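# Fit rubber backing onto pin post, bin the pin

## Task

Seat a rubber backing on the pin's post, pushed fully or almost fully down, with its wider end facing the pin, then drop the pin into the bin. Certain backings fit tightly and may halt midway if pushed too gently, so a firmer push can be needed.

## Robot and tools

Robot: two arms, left_arm and right_arm, each ending in a five-finger hand (right hand on right_arm, its mirror image on left_arm). Bases, in the scene frame: left_arm at (+0.051, +0.374, 0) m, right_arm at (+0.037, -0.468, 0) m, both turned almost zero about z. Scene frame: origin on the table top midway between the arms, +x out over the table, +z up, left_arm on the +y side. Image left/right does not match arm names.

Hand point: a point fixed to the palm, about 0.05 m in front of it and 0.15 m out from the wrist flange. Its +z runs along the straightened fingers, +y out of the palm, +x across the palm away from the thumb on the right hand (toward the thumb on the left hand). Straight fingertips sit roughly 0.06-0.07 m past the point along +z and 0.06 m behind it along -y. A bracket on the little-finger side of the wrist can strike objects, and with the hand level the wrist may hang below the point and reach the table first.

Frames in results: each arm's end_effector_position (m), end_effector_quat_wxyz and velocities (m/s, rad/s) are in that arm's own base frame. Fixed cameras and the table use the scene frame. Printed positions may be off by a few cm.

A row: 28 numbers, all in [-1, 1], one row covers both arms even if one is idle. Order: left_arm dx, dy, dz, rx, ry, rz; left hand thumb_turn, thumb_bend, index, middle, ring, little, force_limit, speed; then the same 14 for right_arm and its hand. The six pose numbers are offsets, not poses: measured from that arm's Hand target as it stood when the action or move began, along the arm's base axes; 1.0 equals 0.6 m or 180 degrees; rx, ry, rz form one rotation vector, turning about the Hand target position. Sending six zeros re-asks for the current Hand target. The six finger numbers are absolute targets: -1 open/straight, +1 closed (thumb_turn +1 puts the thumb opposite the fingers). force_limit maps -1..+1 to about 0..10 N at the fingertip (0..15 N for the two thumb motors); speed rises from near zero at -1 to full at +0.48 and above. For a gentle grip close with speed -0.94 or less. A closed thumb plus fingers holds things about 0.035-0.065 m thick. To leave a hand unchanged, repeat its last sent eight numbers (or, if none sent yet, its hand_measured six plus hand_force_limit and hand_speed).

Tools:
execute_actions(actions, cameras): actions is a list of actions; each action is a list of up to 15 rows, one per 1/30 s step, the last row held to fill 15 steps. Every row in an action counts from the action's starting Hand target. Images only if actions is empty or cameras names them.
move(target, speed, blend, stop_force, zero, blocking, cameras): target is one 28-number row or a list of up to 15 rows; all offsets in the list count from the same starting Hand targets. speed in m/s, 0.002 to 3.6 (default 0.25), one value or one per target; turning rate is capped at twice that in rad/s. blend in m rounds corners in a list (0 = stop at each). stop_force in N, 3 to 120, ends an arm's path when its wrist sensor feels that much push against the motion; unreliable if the hand turns, and leave it out when backing away from a contact. zero (default true) re-zeros the sensor first. blocking=false returns early, not usable with stop_force. Paths are straight, ignore obstacles and the other arm, and all stop after 10 s. Avoid paths passing near an arm's own base.
wait(seconds 0-10, cameras); stop(cameras) brakes a running move; zoom_image(camera, region [x0,y0,x1,y1] pixels, at most 504x504) on cam_high, cam_left_wrist or cam_right_wrist; show_instructions() shows the reference pages; zero_wrist_force(arm); finished_scene(scene=1) ends for good.

Results: Hand target (last commanded pose after clipping; the hand often rests a bit short of it), end-effector pose and velocities, Joint positions/velocities/torques, Wrist force and Wrist torque in the end-effector axes plus the peak since last shown, and per hand hand_measured, hand_stopped_by (moving, target, force, stalled, fault), hand_load_n (positive when pushed open; dropping near 0 means a lost grip), hand_force_limit, hand_speed. move adds a move: line ending in done, off_target, moving, held or fault, with limits such as paced or held. MOTOR HOT warns of heating; an OVER-TEMPERATURE FAULT brakes the arm 30-60 s.

Control notes: orientation commands are clipped to within 32 degrees of the measured one per step. Arms are stiff: a target even slightly beyond a firm contact can fault. A torque fault (wrist joints 24.6 N m, others 132 N m) or roughly 150 N outside force halts an arm for 10 s. Cameras: cam_high 672x504 fixed, cam_left_wrist and cam_right_wrist 672x504 on the wrists.

Avoid: dropping or flinging parts, anything leaving the table, hitting fixed or heavy things, hands or arms pressing on each other, excess finger force, and releasing a part that is still moving. Objects may occasionally be nudged by outside pushes. The result must hold once the robot lets go.

Each tool is called after "Emit:" in YAML: its name, and indented under it one key for each argument.

Reference images:

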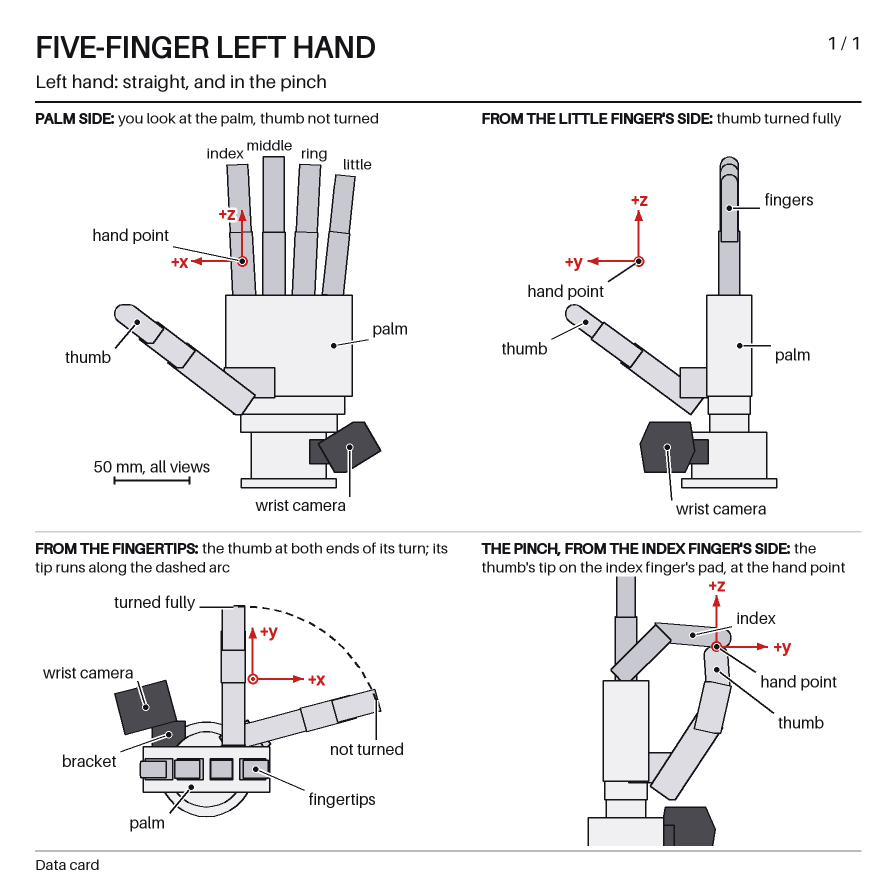

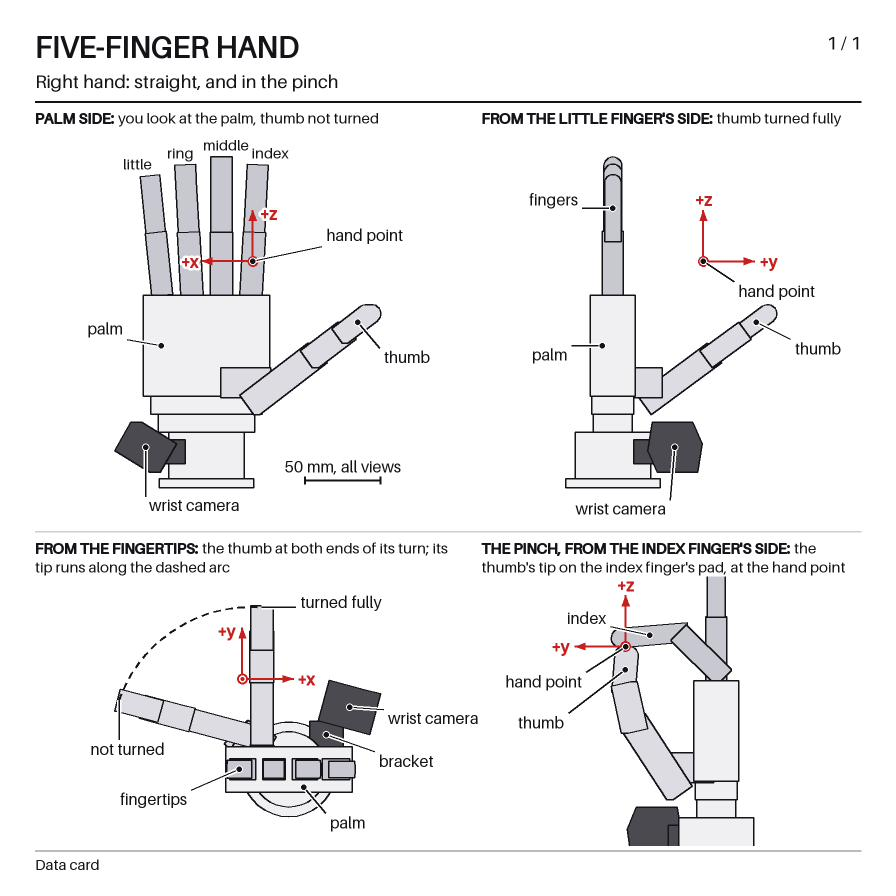

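## Session

Emit:
execute_actions:
  actions: []

Scene clock: 0.00 s.
left_arm: end_effector_position=(+0.2719, -0.0679, +0.2474) hand_measured=(-1.000, -1.000, -1.000, -1.000, -1.000, -1.000) hand_load_n=(+0.0, +0.0, +0.0, +0.0, +0.0, +0.0) hand_stopped_by=(target, target, target, target, target, target) hand_force_limit=0.00 hand_speed=-0.80 end_effector_quat_wxyz=(-0.002, +0.986, -0.165, -0.003) | right_arm: end_effector_position=(+0.3053, +0.6496, +0.3462) hand_measured=(-1.000, -1.000, -1.000, -1.000, -1.000, -1.000) hand_load_n=(+0.0, -0.5, +0.0, +0.0, +0.0, +0.0) hand_stopped_by=(target, target, target, target, target, target) hand_force_limit=0.00 hand_speed=-0.80 end_effector_quat_wxyz=(+0.752, +0.039, -0.649, -0.114)
Joint positions: left_arm=[3.664 -1.44 -1.923 1.79 -1.577 2.424] | right_arm=[0.627 -0.458 0.778 3.027 0.864 -1.916]
Joint velocities: within noise
Joint torques (N m): no reading
Wrist force (N): no reading
Wrist torque (N m): no reading
Wrist force, peak (N): no reading
Hand target: left_arm +0.2719, -0.0679, +0.2474; -0.002, +0.986, -0.165, -0.003 | right_arm +0.3053, +0.6496, +0.3462; +0.752, +0.039, -0.649, -0.114

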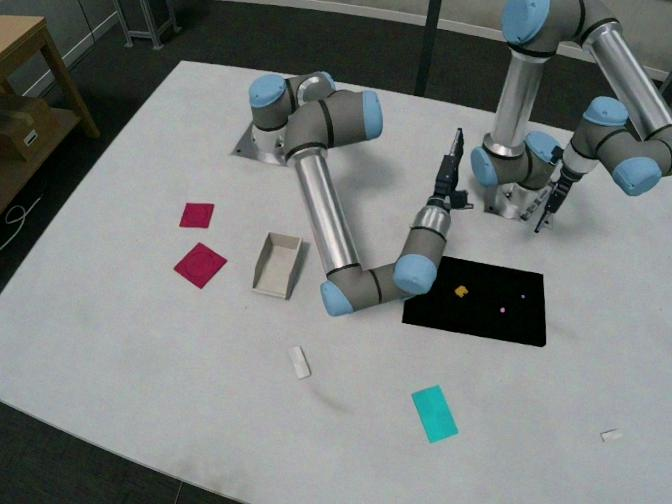

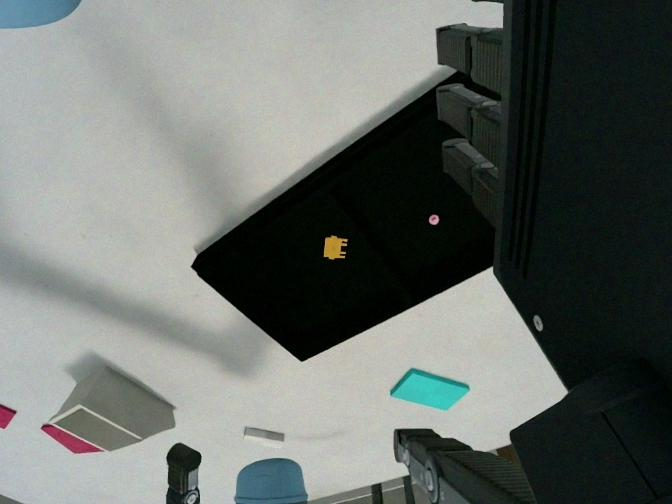

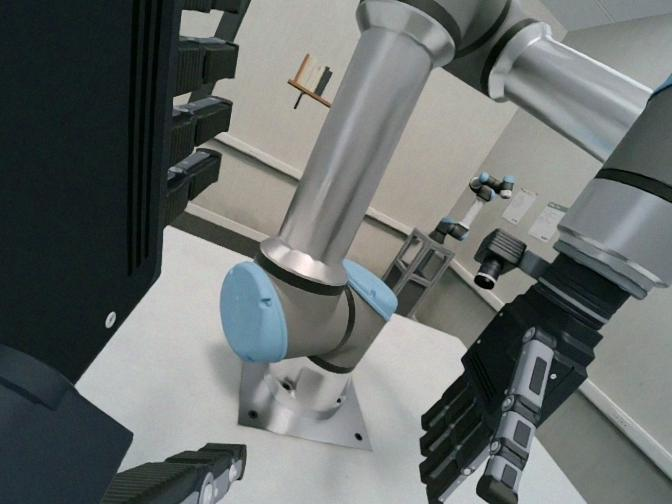

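Emit:
zoom_image:
  camera: "cam_high"
  region: [396, 240, 560, 360]

Emit:
zoom_image:
  camera: "cam_left_wrist"
  region: [290, 180, 500, 340]

Emit:
zoom_image:
  camera: "cam_high"
  region: [160, 180, 400, 400]

Emit:
zoom_image:
  camera: "cam_left_wrist"
  region: [0, 340, 500, 504]

Scaled by 3.073 from the camera's 672x504 image, which has a finer 960x720 frame.

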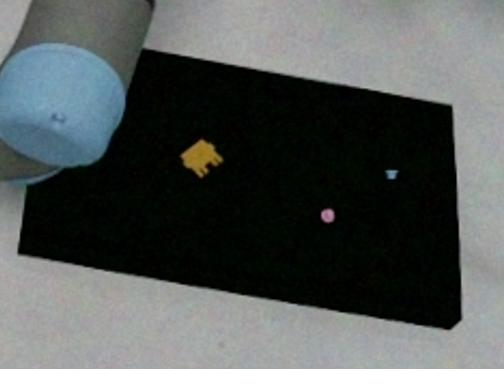

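Scaled by 2.400 from the camera's 672x504 image, which has a finer 960x720 frame.

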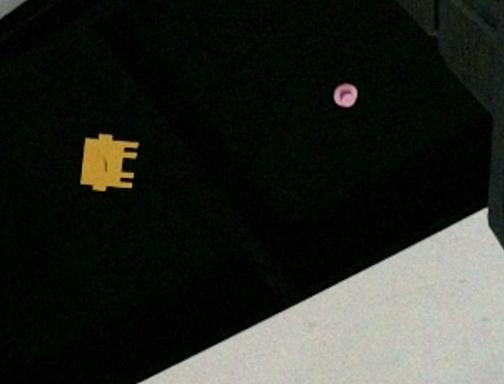

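Scaled by 2.100 from the camera's 672x504 image, which has a finer 960x720 frame.

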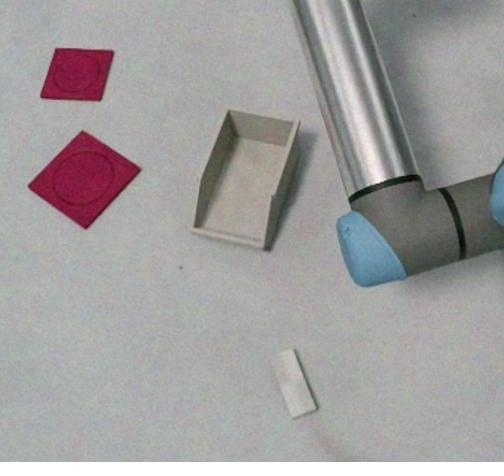

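Scaled by 1.008 from the camera's 672x504 image, which has a finer 960x720 frame.

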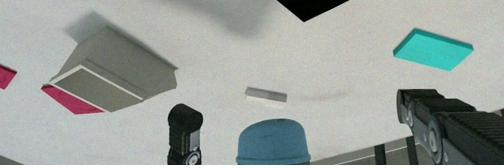

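Emit:
move:
  target: [0,0,0,0,0,0,-1,-1,-1,-1,-1,-1,0,-0.8,0.1,-0.6,0.05,0,0,0,-1,-1,-1,-1,-1,-1,0,-0.8]
  cameras: ["all"]

Scene clock: 10.20 s.
left_arm: end_effector_position=(+0.2719, -0.0679, +0.2474) hand_measured=(-1.000, -1.000, -1.000, -1.000, -1.000, -1.000) hand_load_n=(+0.0, +0.0, +0.0, +0.0, +0.0, +0.0) hand_stopped_by=(target, target, target, target, target, target) hand_force_limit=0.00 hand_speed=-0.80 end_effector_quat_wxyz=(-0.002, +0.986, -0.165, -0.003) | right_arm: end_effector_position=(+0.3567, +0.3494, +0.3722) hand_measured=(-1.000, -1.000, -1.000, -1.000, -1.000, -1.000) hand_load_n=(+0.0, +0.0, +0.0, +0.0, +0.0, +0.0) hand_stopped_by=(target, target, target, target, target, target) hand_force_limit=0.00 hand_speed=-0.80 end_effector_quat_wxyz=(+0.751, +0.039, -0.649, -0.113)
Joint positions: left_arm=[3.664 -1.44 -1.923 1.79 -1.577 2.424] | right_arm=[0.207 -0.799 1.378 2.725 1.279 -1.828]
Joint torques (N m): left_arm=[0.22 12.1 14.8 -2.4 -0.08 0.05] | right_arm=[6.87 -34.43 -29.12 3.62 -1.81 -1.63]
Wrist force (N): left_arm=[0.1 -0.1 -0.1] | right_arm=[-0.4 -0.2 0.3]
Wrist torque (N m): left_arm=[0.00 -0.01 0.01] | right_arm=[-0.03 0.04 -0.05]
Wrist force, peak (N): left_arm=[-0.7 0.0 0.2] | right_arm=[0.9 -5.3 -1.8]
Hand target: left_arm +0.2719, -0.0679, +0.2474; -0.002, +0.986, -0.165, -0.003 | right_arm +0.3566, +0.3496, +0.3722; +0.751, +0.039, -0.649, -0.113 (not the last commanded pose)
Off the commanded pose: left_arm 0.000 m, 0 deg | right_arm 0.061 m, 0 deg.
move: held (right_arm; a check stopped the path); limits=held
pose unreachable (right arm): on one or more control steps of this call, first in action 0 (counted from 0), this arm could not follow its commanded pose, so it was not sent that pose on those steps. It may still have moved: this result reports where it is.
cause: moving toward the commanded pose would bring two parts of the arm too close to each other (joints 3 (elbow) to 6 (wrist 3) lie between them).

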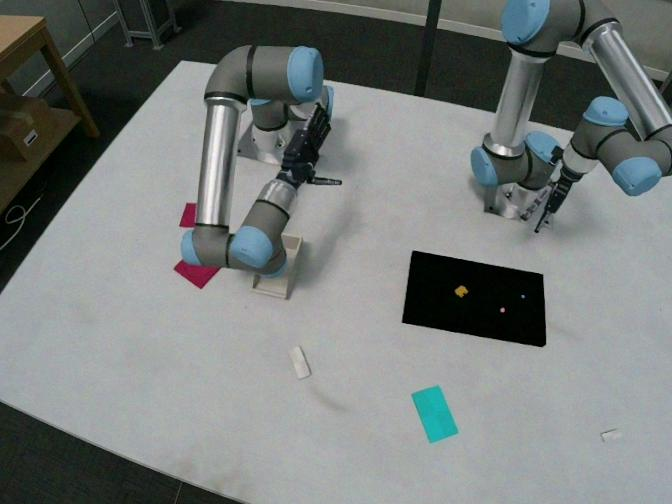

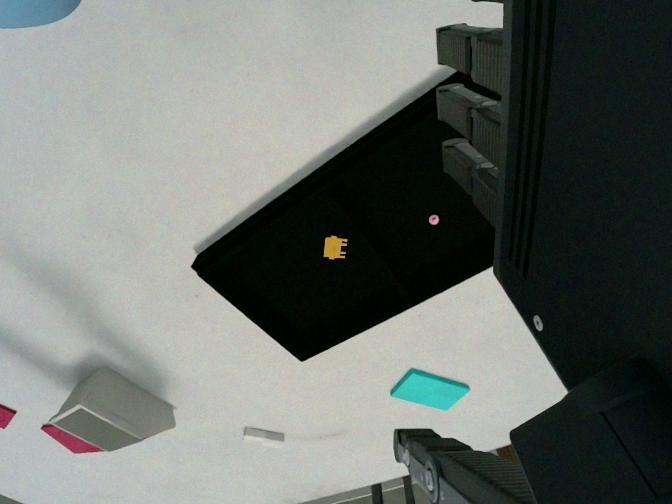

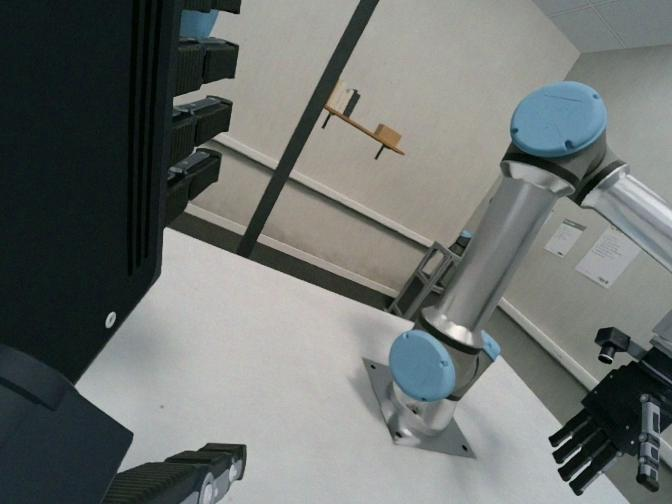

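Emit:
move:
  target:
    - [0,0,0,0,0,0,-1,-1,-1,-1,-1,-1,0,-0.8,0.2,0,0.03,0,-0.3,0,-1,-1,-1,-1,-1,-1,0,-0.8]
    - [0,0,0,0,0,0,-1,-1,-1,-1,-1,-1,0,-0.8,0.24,-0.333,0.0,0,-0.5,0,-1,-1,-1,-1,-1,-1,0,-0.8]
  blend: [0.05,0]
  cameras: ["all"]

Scene clock: 15.00 s.
left_arm: end_effector_position=(+0.2719, -0.0679, +0.2474) hand_measured=(-1.000, -1.000, -1.000, -1.000, -1.000, -1.000) hand_load_n=(+0.0, +0.0, +0.0, +0.0, +0.0, +0.0) hand_stopped_by=(target, target, target, target, target, target) hand_force_limit=0.00 hand_speed=-0.80 end_effector_quat_wxyz=(-0.002, +0.986, -0.165, -0.003) | right_arm: end_effector_position=(+0.5006, +0.1499, +0.3722) hand_measured=(-1.000, -1.000, -1.000, -1.000, -1.000, -1.000) hand_load_n=(+0.0, +0.0, +0.0, +0.0, +0.0, +0.0) hand_stopped_by=(target, target, target, target, target, target) hand_force_limit=0.00 hand_speed=-0.80 end_effector_quat_wxyz=(-0.072, -0.108, +0.990, +0.052)
Joint positions: left_arm=[3.664 -1.44 -1.923 1.79 -1.577 2.424] | right_arm=[-0.137 -1.022 0.833 1.926 1.505 -1.93]
Joint torques (N m): left_arm=[0.24 12.5 15.14 -2.42 -0.09 0.09] | right_arm=[-6.82 -49.7 -8.24 0.44 -2.14 -1.91]
Wrist force (N): left_arm=[-0.4 -0.1 -0.2] | right_arm=[2.0 0.0 2.5]
Wrist torque (N m): left_arm=[0.00 0.06 -0.03] | right_arm=[-0.21 -0.04 0.10]
Wrist force, peak (N): left_arm=[-0.5 0.2 -0.4] | right_arm=[2.4 -0.9 2.2]
Hand target: left_arm +0.2719, -0.0679, +0.2474; -0.002, +0.986, -0.165, -0.003 | right_arm +0.5006, +0.1498, +0.3722; -0.072, -0.108, +0.990, +0.052
Off the commanded pose: left_arm 0.000 m, 0 deg | right_arm 0.000 m, 0 deg.
move: done

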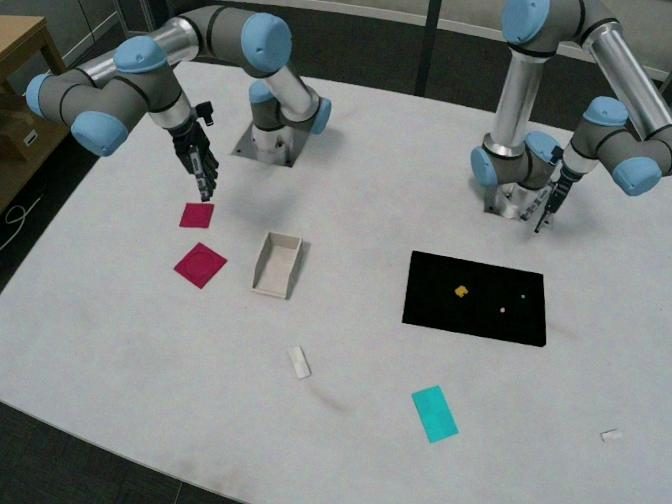

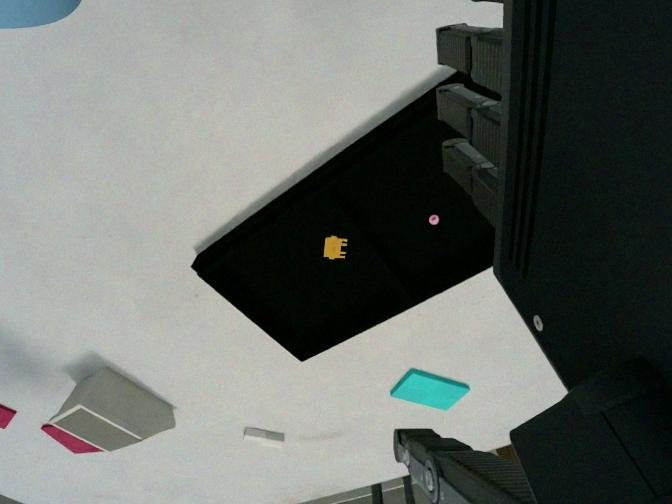

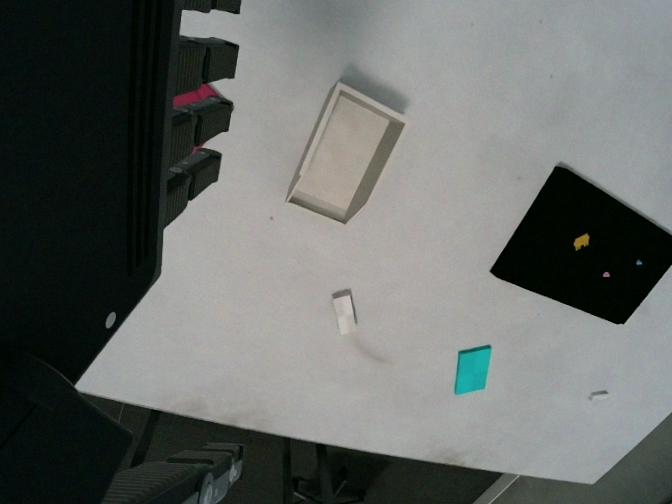

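Emit:
move:
  target: [0,0,-0.1333,0,0,0,-1,-1,-1,-1,-1,-1,0,-0.8,0,0,0,0,0,0,-1,-1,-1,-1,-1,-1,0,-0.8]
  cameras: ["all"]

Emit:
zoom_image:
  camera: "cam_left_wrist"
  region: [250, 100, 500, 300]

Scene clock: 18.73 s.
left_arm: end_effector_position=(+0.2719, -0.0679, +0.1675) hand_measured=(-1.000, -1.000, -1.000, -1.000, -1.000, -1.000) hand_load_n=(+0.0, +0.0, +0.0, +0.5, +0.0, +0.0) hand_stopped_by=(target, target, target, target, target, target) hand_force_limit=0.00 hand_speed=-0.80 end_effector_quat_wxyz=(-0.002, +0.986, -0.165, -0.003) | right_arm: end_effector_position=(+0.5006, +0.1498, +0.3722) hand_measured=(-1.000, -1.000, -1.000, -1.000, -1.000, -1.000) hand_load_n=(+0.0, +0.0, +0.0, +0.0, +0.0, +0.0) hand_stopped_by=(target, target, target, target, target, target) hand_force_limit=0.00 hand_speed=-0.80 end_effector_quat_wxyz=(-0.072, -0.108, +0.990, +0.052)
Joint positions: left_arm=[3.664 -1.508 -2.079 2.013 -1.577 2.424] | right_arm=[-0.137 -1.022 0.834 1.926 1.505 -1.93]
Joint torques (N m): left_arm=[-11.68 6.09 5.11 -0.28 1.41 -1.9] | right_arm=[-6.92 -48.54 -8.35 0.53 -1.99 -1.65]
Wrist force (N): left_arm=[-0.6 -0.2 0.0] | right_arm=[2.1 0.0 2.4]
Wrist torque (N m): left_arm=[-0.06 0.07 0.02] | right_arm=[-0.21 -0.04 0.10]
Wrist force, peak (N): left_arm=[-0.7 -0.3 0.6] | right_arm=[2.1 0.0 2.7]
Hand target: left_arm +0.2719, -0.0679, +0.1674; -0.002, +0.986, -0.165, -0.003 | right_arm +0.5006, +0.1498, +0.3722; -0.072, -0.108, +0.990, +0.052
Off the commanded pose: left_arm 0.000 m, 0 deg | right_arm 0.000 m, 0 deg.
move: done

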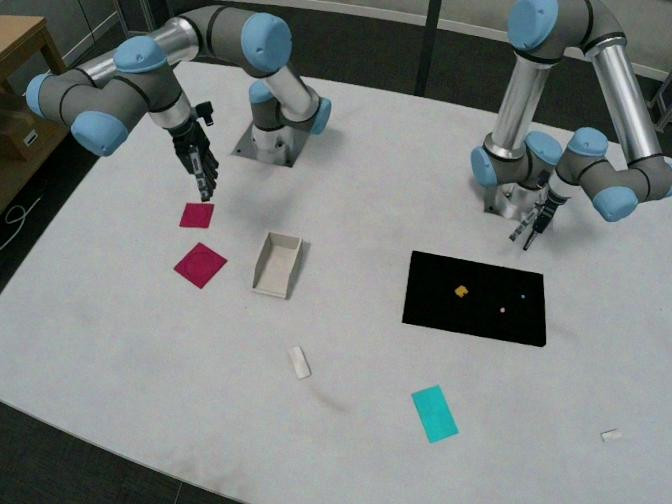

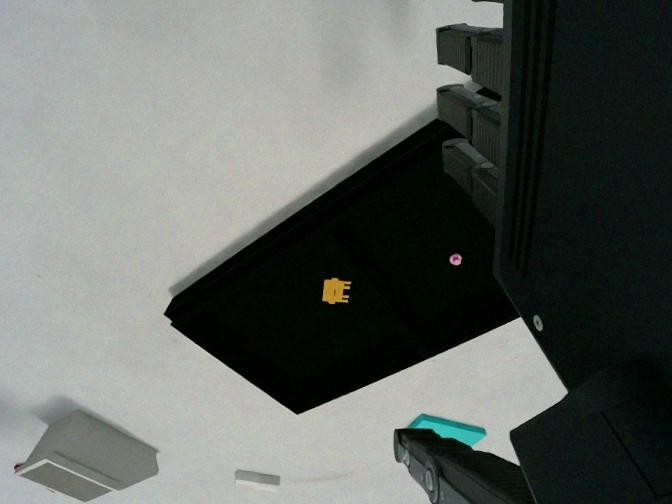

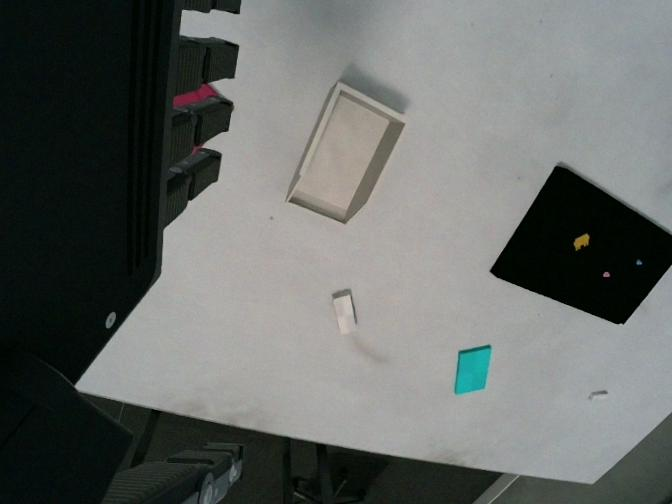

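Scaled by 2.016 from the camera's 672x504 image, which has a finer 960x720 frame.

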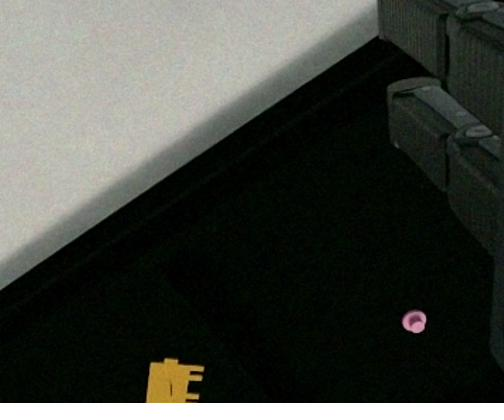

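Emit:
move:
  target: [0.1,0,0,0,0,0,-1,-1,-1,-1,-1,-1,0,-0.8,0,0,0,0,0,0,-1,-1,-1,-1,-1,-1,0,-0.8]
  cameras: ["cam_left_wrist"]

Emit:
zoom_image:
  camera: "cam_left_wrist"
  region: [300, 150, 520, 330]

Scene clock: 30.03 s.
left_arm: end_effector_position=(+0.3318, -0.0679, +0.1674) hand_measured=(-1.000, -1.000, -1.000, -1.000, -1.000, -1.000) hand_load_n=(+0.0, +0.0, +0.5, +0.0, +0.0, +0.0) hand_stopped_by=(target, target, target, target, target, target) hand_force_limit=0.00 hand_speed=-0.80 end_effector_quat_wxyz=(-0.002, +0.986, -0.165, -0.003) | right_arm: end_effector_position=(+0.5006, +0.1498, +0.3722) hand_measured=(-1.000, -1.000, -1.000, -1.000, -1.000, -1.000) hand_load_n=(+0.0, +0.0, +0.0, +0.0, +0.0, +0.0) hand_stopped_by=(target, target, target, target, target, target) hand_force_limit=0.00 hand_speed=-0.80 end_effector_quat_wxyz=(-0.072, -0.108, +0.990, +0.052)
Joint positions: left_arm=[3.56 -1.665 -1.919 2.01 -1.577 2.32] | right_arm=[-0.137 -1.022 0.834 1.926 1.505 -1.93]
Joint torques (N m): left_arm=[-13.83 11.7 23.29 -4.95 -1.6 -2.06] | right_arm=[-6.6 -48.28 -8.43 0.45 -2 -1.58]
Wrist force (N): left_arm=[-0.8 -0.1 -0.1] | right_arm=[2.2 0.0 2.4]
Wrist torque (N m): left_arm=[-0.02 0.12 0.06] | right_arm=[-0.21 -0.06 0.11]
Wrist force, peak (N): left_arm=[-1.4 0.0 0.1] | right_arm=[2.3 0.1 2.5]
Hand target: left_arm +0.3319, -0.0679, +0.1674; -0.002, +0.986, -0.165, -0.003 | right_arm +0.5006, +0.1498, +0.3722; -0.072, -0.108, +0.990, +0.052
Off the commanded pose: left_arm 0.000 m, 0 deg | right_arm 0.000 m, 0 deg.
move: done
Images, in order (width x height): cam_left_wrist 672x504.

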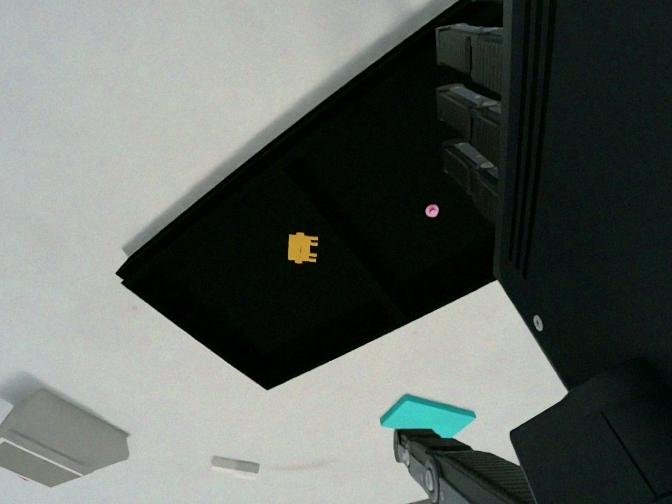

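Scaled by 2.291 from the camera's 672x504 image, which has a finer 960x720 frame.

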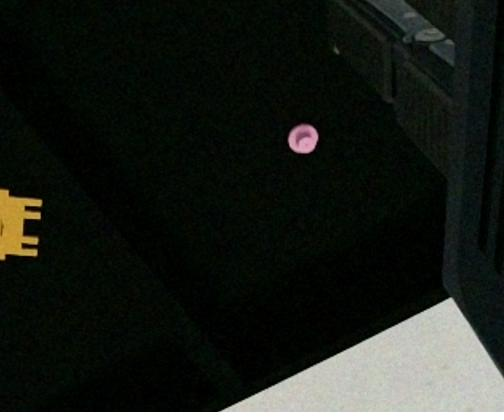

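Emit:
move:
  target: [0.02,-0.071,-0.0845,0,0,0,-1,-1,-1,-1,-1,-1,0,-0.8,0,0,0,0,0,0,-1,-1,-1,-1,-1,-1,0,-0.8]
  cameras: ["cam_left_wrist","cam_high"]

Emit:
zoom_image:
  camera: "cam_left_wrist"
  region: [290, 204, 380, 294]

Emit:
zoom_image:
  camera: "cam_left_wrist"
  region: [400, 150, 520, 270]

Scene clock: 34.13 s.
left_arm: end_effector_position=(+0.3438, -0.1104, +0.1168) hand_measured=(-1.000, -1.000, -1.000, -1.000, -1.000, -1.000) hand_load_n=(+0.0, +0.0, +0.0, +0.0, -0.5, +0.0) hand_stopped_by=(target, target, target, target, target, target) hand_force_limit=0.00 hand_speed=-0.80 end_effector_quat_wxyz=(-0.002, +0.986, -0.165, -0.003) | right_arm: end_effector_position=(+0.5006, +0.1498, +0.3722) hand_measured=(-1.000, -1.000, -1.000, -1.000, -1.000, -1.000) hand_load_n=(+0.0, +0.0, +0.0, +0.0, +0.0, +0.0) hand_stopped_by=(target, target, target, target, target, target) hand_force_limit=0.00 hand_speed=-0.80 end_effector_quat_wxyz=(-0.072, -0.108, +0.990, +0.052)
Joint positions: left_arm=[3.414 -1.763 -1.951 2.14 -1.576 2.175] | right_arm=[-0.137 -1.022 0.834 1.926 1.505 -1.93]
Joint torques (N m): left_arm=[-12.29 13.84 22.33 0.19 -1.67 -1.4] | right_arm=[-6.44 -48.55 -9.4 0.6 -1.88 -1.54]
Wrist force (N): left_arm=[-0.6 -0.3 0.5] | right_arm=[2.2 -0.1 2.5]
Wrist torque (N m): left_arm=[-0.07 0.18 0.09] | right_arm=[-0.23 -0.07 0.11]
Wrist force, peak (N): left_arm=[-1.1 -0.7 -0.6] | right_arm=[2.3 -0.1 2.6]
Hand target: left_arm +0.3439, -0.1105, +0.1167; -0.002, +0.986, -0.165, -0.003 | right_arm +0.5006, +0.1498, +0.3722; -0.072, -0.108, +0.990, +0.052
Off the commanded pose: left_arm 0.000 m, 0 deg | right_arm 0.000 m, 0 deg.
move: done
Images, in order (width x height): cam_high 672x504, cam_left_wrist 672x504.

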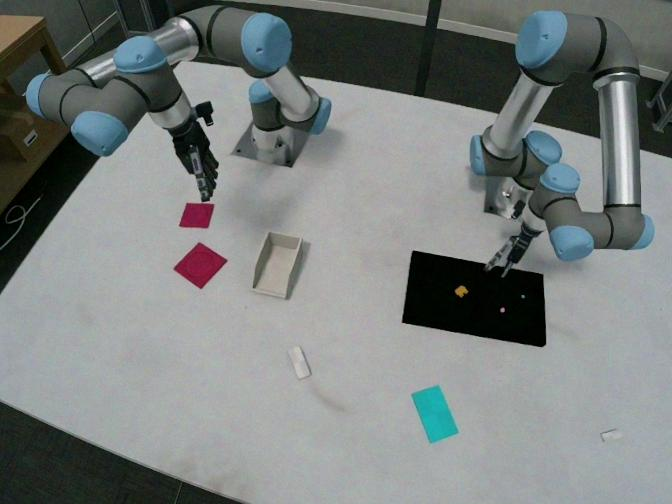

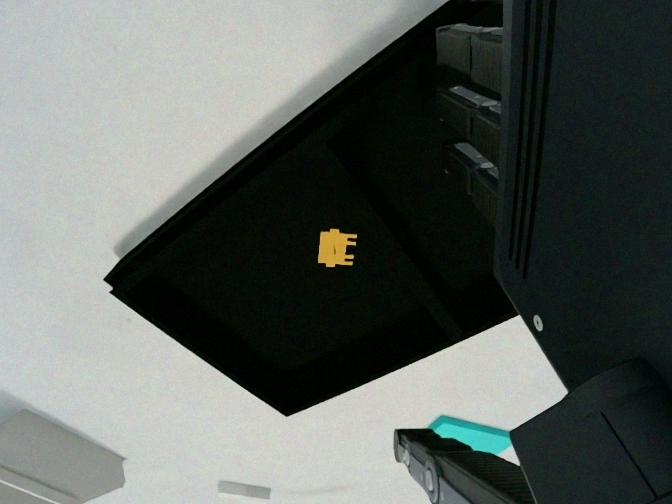

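Scaled by 5.600 from the camera's 672x504 image, which has a finer 960x720 frame.

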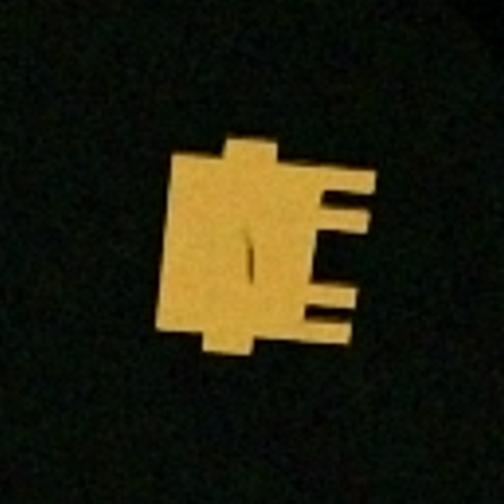

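Scaled by 4.200 from the camera's 672x504 image, which has a finer 960x720 frame.

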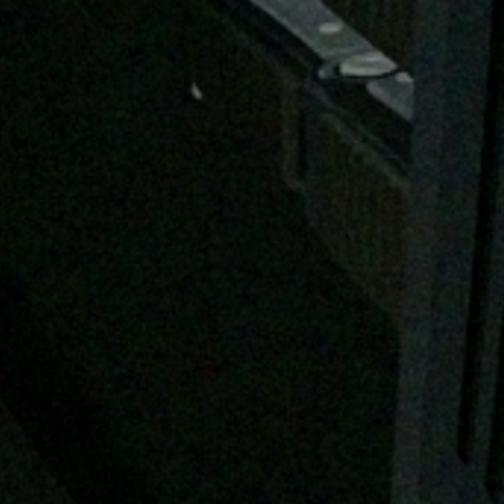

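Emit:
move:
  target: [0.042,0.2,0,0,0,0,-1,-1,-1,-1,-1,-1,0,-0.8,0,0,0,0,0,0,-1,-1,-1,-1,-1,-1,0,-0.8]
  cameras: ["cam_left_wrist","cam_high"]

Emit:
zoom_image:
  camera: "cam_left_wrist"
  region: [290, 204, 380, 294]

Emit:
zoom_image:
  camera: "cam_left_wrist"
  region: [320, 100, 440, 220]

Scene clock: 41.23 s.
left_arm: end_effector_position=(+0.3691, +0.0094, +0.1167) hand_measured=(-1.000, -1.000, -1.000, -1.000, -1.000, -1.000) hand_load_n=(+0.0, +0.0, +0.0, +0.0, +0.0, +0.0) hand_stopped_by=(target, target, target, target, target, target) hand_force_limit=0.00 hand_speed=-0.80 end_effector_quat_wxyz=(-0.002, +0.986, -0.165, -0.003) | right_arm: end_effector_position=(+0.5006, +0.1498, +0.3722) hand_measured=(-1.000, -1.000, -1.000, -1.000, -1.000, -1.000) hand_load_n=(+0.0, +0.0, +0.0, +0.0, +0.0, +0.0) hand_stopped_by=(target, target, target, target, target, target) hand_force_limit=0.00 hand_speed=-0.80 end_effector_quat_wxyz=(-0.072, -0.108, +0.990, +0.052)
Joint positions: left_arm=[3.717 -1.832 -1.863 2.122 -1.578 2.477] | right_arm=[-0.137 -1.022 0.834 1.926 1.505 -1.93]
Joint torques (N m): left_arm=[13.81 18.3 22.69 -4.96 1.36 1.92] | right_arm=[-6.61 -47.92 -8.65 0.65 -1.92 -1.6]
Wrist force (N): left_arm=[-0.4 -0.1 0.4] | right_arm=[2.0 0.0 2.3]
Wrist torque (N m): left_arm=[-0.04 0.09 -0.09] | right_arm=[-0.22 -0.04 0.10]
Wrist force, peak (N): left_arm=[-0.8 -1.2 0.4] | right_arm=[2.2 0.0 2.5]
Hand target: left_arm +0.3691, +0.0095, +0.1167; -0.002, +0.986, -0.165, -0.003 | right_arm +0.5006, +0.1498, +0.3722; -0.072, -0.108, +0.990, +0.052
Off the commanded pose: left_arm 0.000 m, 0 deg | right_arm 0.000 m, 0 deg.
move: done
Images, in order (width x height): cam_high 672x504, cam_left_wrist 672x504.

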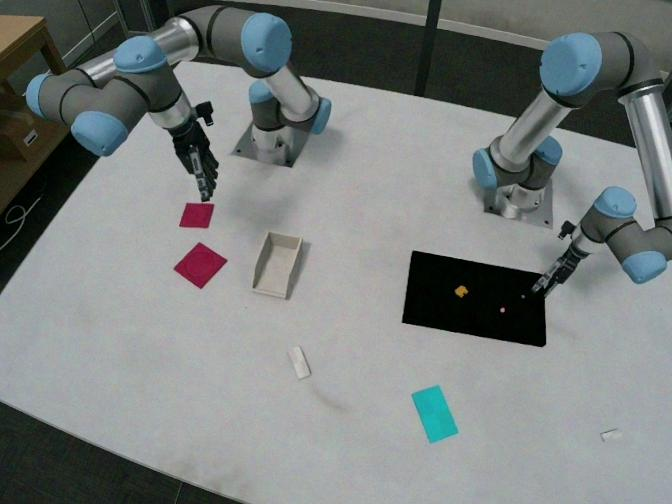

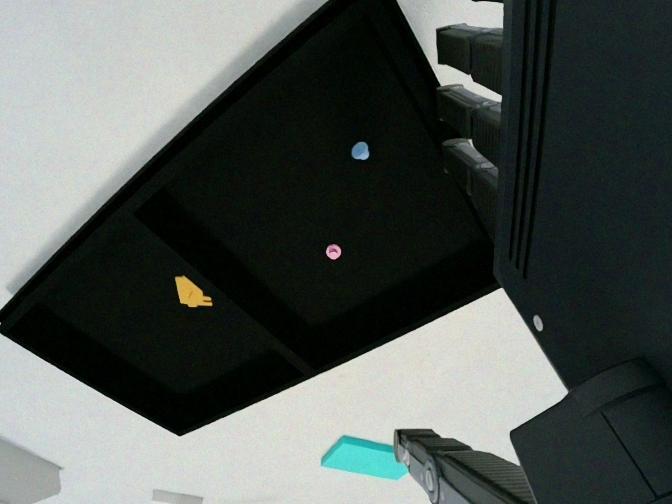

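Scaled by 5.600 from the camera's 672x504 image, which has a finer 960x720 frame.

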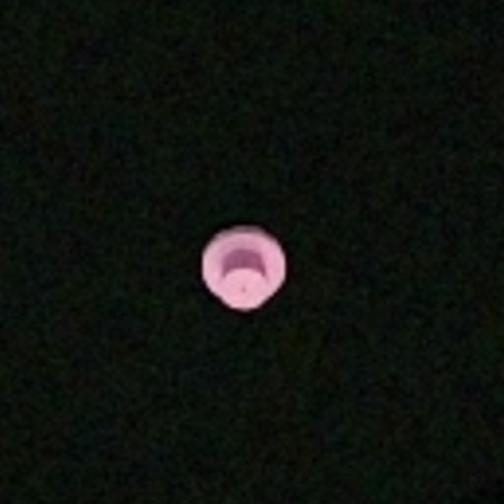

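Scaled by 4.200 from the camera's 672x504 image, which has a finer 960x720 frame.

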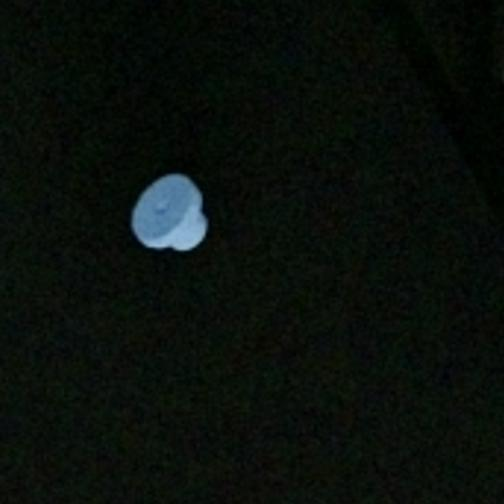

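Emit:
move:
  target: [-0.1885,-0.249,0.207,0,0,0.1706,-1,-1,-1,-1,-1,-1,0,-0.8,0,0,0,0,0,-0.5,-1,-1,-1,-1,-1,-1,0,-0.8]
  cameras: ["all"]
  speed: 0.35

Scene clock: 58.47 s.
left_arm: end_effector_position=(+0.2560, -0.1398, +0.2409) hand_measured=(-1.000, -1.000, -1.000, -1.000, -1.000, -1.000) hand_load_n=(+0.0, +0.0, +0.0, +0.0, +0.0, +0.0) hand_stopped_by=(target, target, target, target, target, target) hand_force_limit=0.00 hand_speed=-0.80 end_effector_quat_wxyz=(-0.001, +0.995, +0.102, -0.003) | right_arm: end_effector_position=(+0.5006, +0.1498, +0.3722) hand_measured=(-1.000, -1.000, -1.000, -1.000, -1.000, -1.000) hand_load_n=(+0.0, +0.0, +0.0, +0.0, +0.0, +0.0) hand_stopped_by=(target, target, target, target, target, target) hand_force_limit=0.00 hand_speed=-0.80 end_effector_quat_wxyz=(-0.014, +0.624, +0.777, +0.088)
Joint positions: left_arm=[3.367 -1.351 -2.013 1.787 -1.573 1.591] | right_arm=[-0.012 -1.278 1.138 1.623 1.415 -0.222]
Joint torques (N m): left_arm=[-13.87 16.15 24.96 -4.91 -1.63 -1.42] | right_arm=[6.51 -19.12 -31.6 0.03 2.06 2.21]
Wrist force (N): left_arm=[-0.2 0.1 0.6] | right_arm=[1.8 -0.2 2.4]
Wrist torque (N m): left_arm=[-0.06 0.07 0.04] | right_arm=[-0.22 -0.01 -0.01]
Wrist force, peak (N): left_arm=[-0.2 -0.6 0.9] | right_arm=[2.3 -0.3 3.1]
Hand target: left_arm +0.2560, -0.1399, +0.2409; -0.001, +0.995, +0.102, -0.003 | right_arm +0.5006, +0.1498, +0.3722; -0.014, +0.624, +0.776, +0.088
Off the commanded pose: left_arm 0.000 m, 0 deg | right_arm 0.000 m, 0 deg.
move: done

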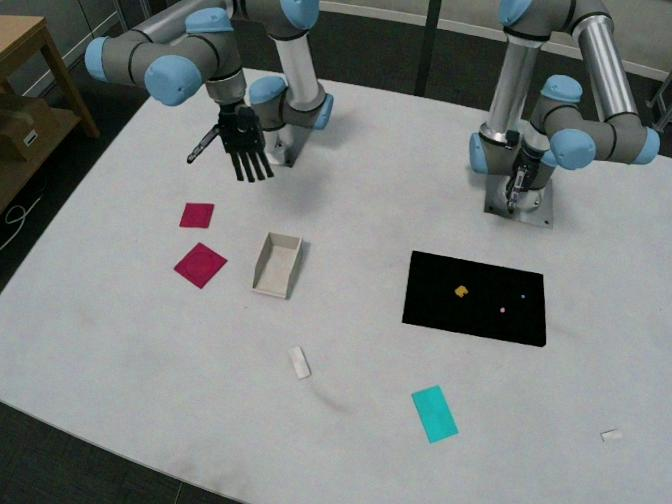

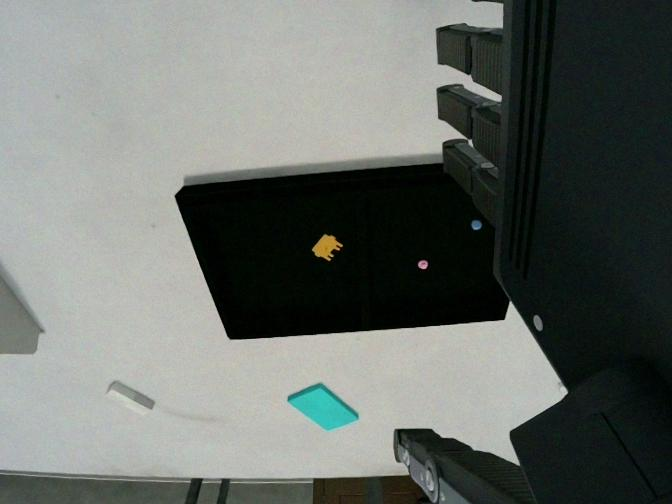

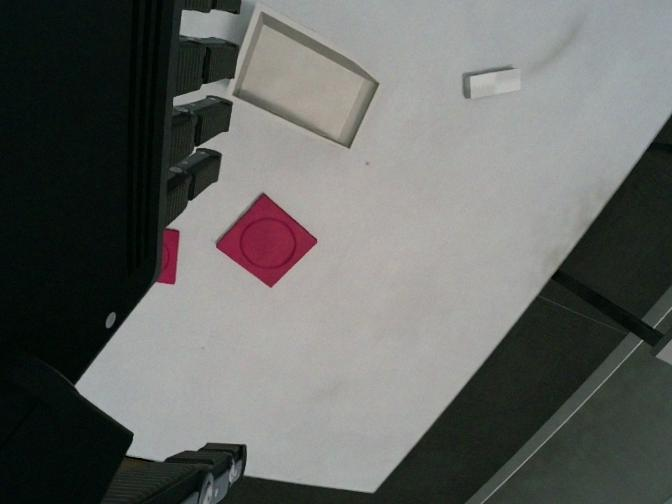

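Emit:
move:
  target: [0,0,0,0,0,0,-1,-1,-1,-1,-1,-1,0,-0.8,-0.1333,0.3333,-0.07,0,0,-0.5,-1,-1,-1,-1,-1,-1,0,-0.8]
  cameras: ["all"]
  speed: 0.35

Scene clock: 64.87 s.
left_arm: end_effector_position=(+0.2560, -0.1399, +0.2409) hand_measured=(-1.000, -1.000, -1.000, -1.000, -1.000, -1.000) hand_load_n=(+0.0, +0.0, +0.0, +0.0, +0.0, +0.0) hand_stopped_by=(target, target, target, target, target, target) hand_force_limit=0.00 hand_speed=-0.80 end_effector_quat_wxyz=(-0.001, +0.995, +0.102, -0.003) | right_arm: end_effector_position=(+0.4206, +0.3498, +0.3302) hand_measured=(-1.000, -1.000, -1.000, -1.000, -1.000, -1.000) hand_load_n=(+0.0, +0.0, +0.0, +0.0, +0.0, +0.0) hand_stopped_by=(target, target, target, target, target, target) hand_force_limit=0.00 hand_speed=-0.80 end_effector_quat_wxyz=(+0.052, +0.990, +0.108, +0.072)
Joint positions: left_arm=[3.367 -1.351 -2.013 1.787 -1.573 1.591] | right_arm=[0.603 -0.777 0.465 1.805 1.731 1.95]
Joint torques (N m): left_arm=[-11.58 4.26 24.34 -4.87 -1.58 -1.69] | right_arm=[7.51 -34.88 -30.69 4.93 2.56 1.98]
Wrist force (N): left_arm=[0.2 0.4 0.0] | right_arm=[2.1 0.0 3.1]
Wrist torque (N m): left_arm=[0.03 0.00 0.05] | right_arm=[-0.28 -0.11 -0.01]
Wrist force, peak (N): left_arm=[0.0 0.4 0.9] | right_arm=[1.9 0.0 3.4]
Hand target: left_arm +0.2560, -0.1399, +0.2409; -0.001, +0.995, +0.102, -0.003 | right_arm +0.4206, +0.3498, +0.3302; +0.052, +0.990, +0.108, +0.072
Off the commanded pose: left_arm 0.000 m, 0 deg | right_arm 0.000 m, 0 deg.
move: done

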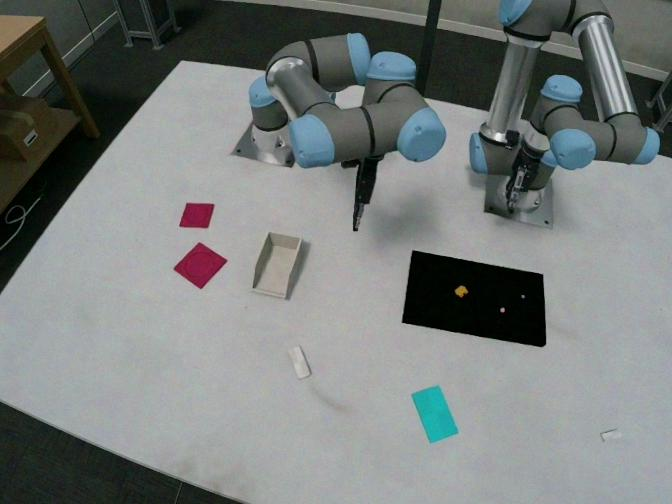

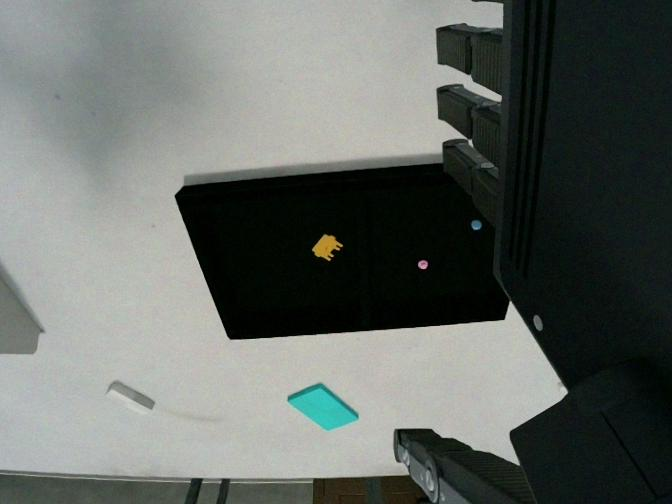

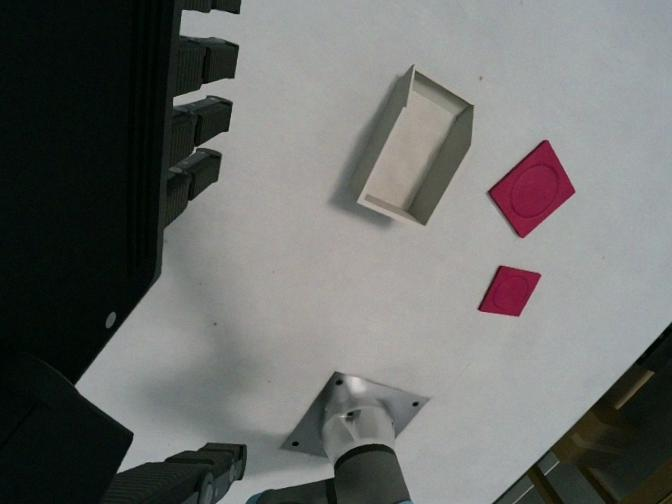

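Emit:
move:
  target: [0,0,0,0,0,0,-1,-1,-1,-1,-1,-1,0,-0.8,0,0.3333,-0.2837,0.4474,0.0853,-0.0291,-1,-1,-1,-1,-1,-1,0,-0.8]
  cameras: ["all"]
  speed: 0.35

Scene clock: 69.47 s.
left_arm: end_effector_position=(+0.2560, -0.1399, +0.2409) hand_measured=(-1.000, -1.000, -1.000, -1.000, -1.000, -1.000) hand_load_n=(+0.0, +0.0, +0.0, +0.0, +0.0, +0.0) hand_stopped_by=(target, target, target, target, target, target) hand_force_limit=0.00 hand_speed=-0.80 end_effector_quat_wxyz=(-0.001, +0.995, +0.102, -0.003) | right_arm: end_effector_position=(+0.4206, +0.5498, +0.1600) hand_measured=(-1.000, -1.000, -1.000, -1.000, -1.000, -1.000) hand_load_n=(+0.0, +0.0, +0.0, +0.0, +0.0, +0.0) hand_stopped_by=(target, target, target, target, target, target) hand_force_limit=0.00 hand_speed=-0.80 end_effector_quat_wxyz=(-0.609, +0.794, +0.000, +0.000)
Joint positions: left_arm=[3.367 -1.351 -2.013 1.787 -1.573 1.591] | right_arm=[0.38 -0.982 1.38 0.228 0.458 2.566]
Joint torques (N m): left_arm=[-11.38 3.96 24.75 -4.86 -1.58 -1.77] | right_arm=[-2.04 -49.94 -8.14 -1.37 1.38 1.97]
Wrist force (N): left_arm=[0.1 0.5 0.3] | right_arm=[3.0 3.4 0.1]
Wrist torque (N m): left_arm=[0.02 0.03 0.04] | right_arm=[0.18 -0.23 0.16]
Wrist force, peak (N): left_arm=[0.3 0.2 0.9] | right_arm=[3.6 3.7 0.8]
Hand target: left_arm +0.2560, -0.1399, +0.2409; -0.001, +0.995, +0.102, -0.003 | right_arm +0.4206, +0.5498, +0.1599; -0.609, +0.793, +0.000, +0.000
Off the commanded pose: left_arm 0.000 m, 0 deg | right_arm 0.000 m, 0 deg.
move: done

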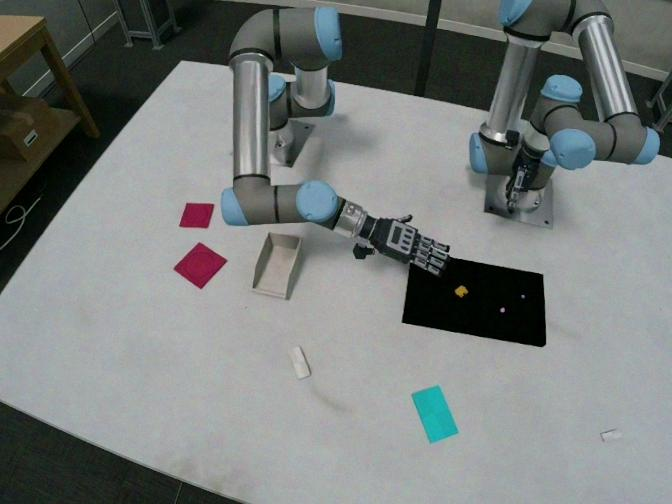

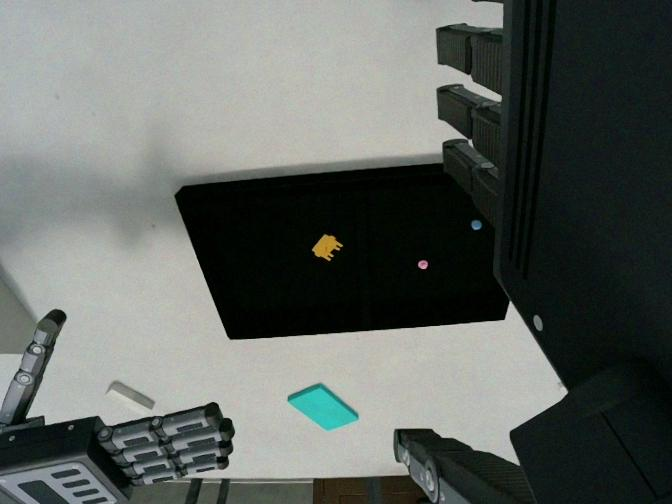

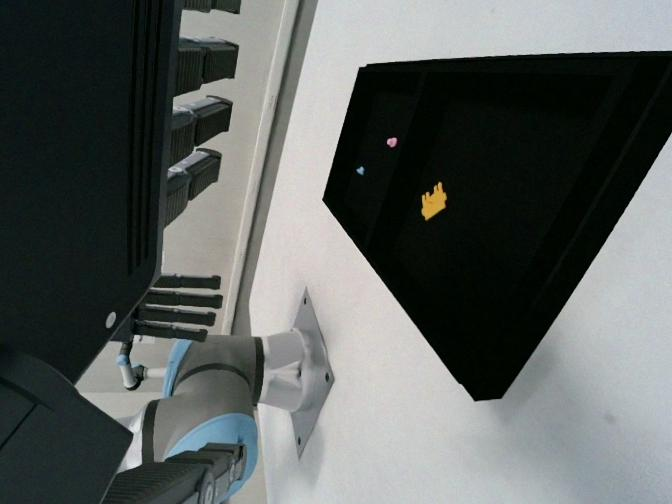

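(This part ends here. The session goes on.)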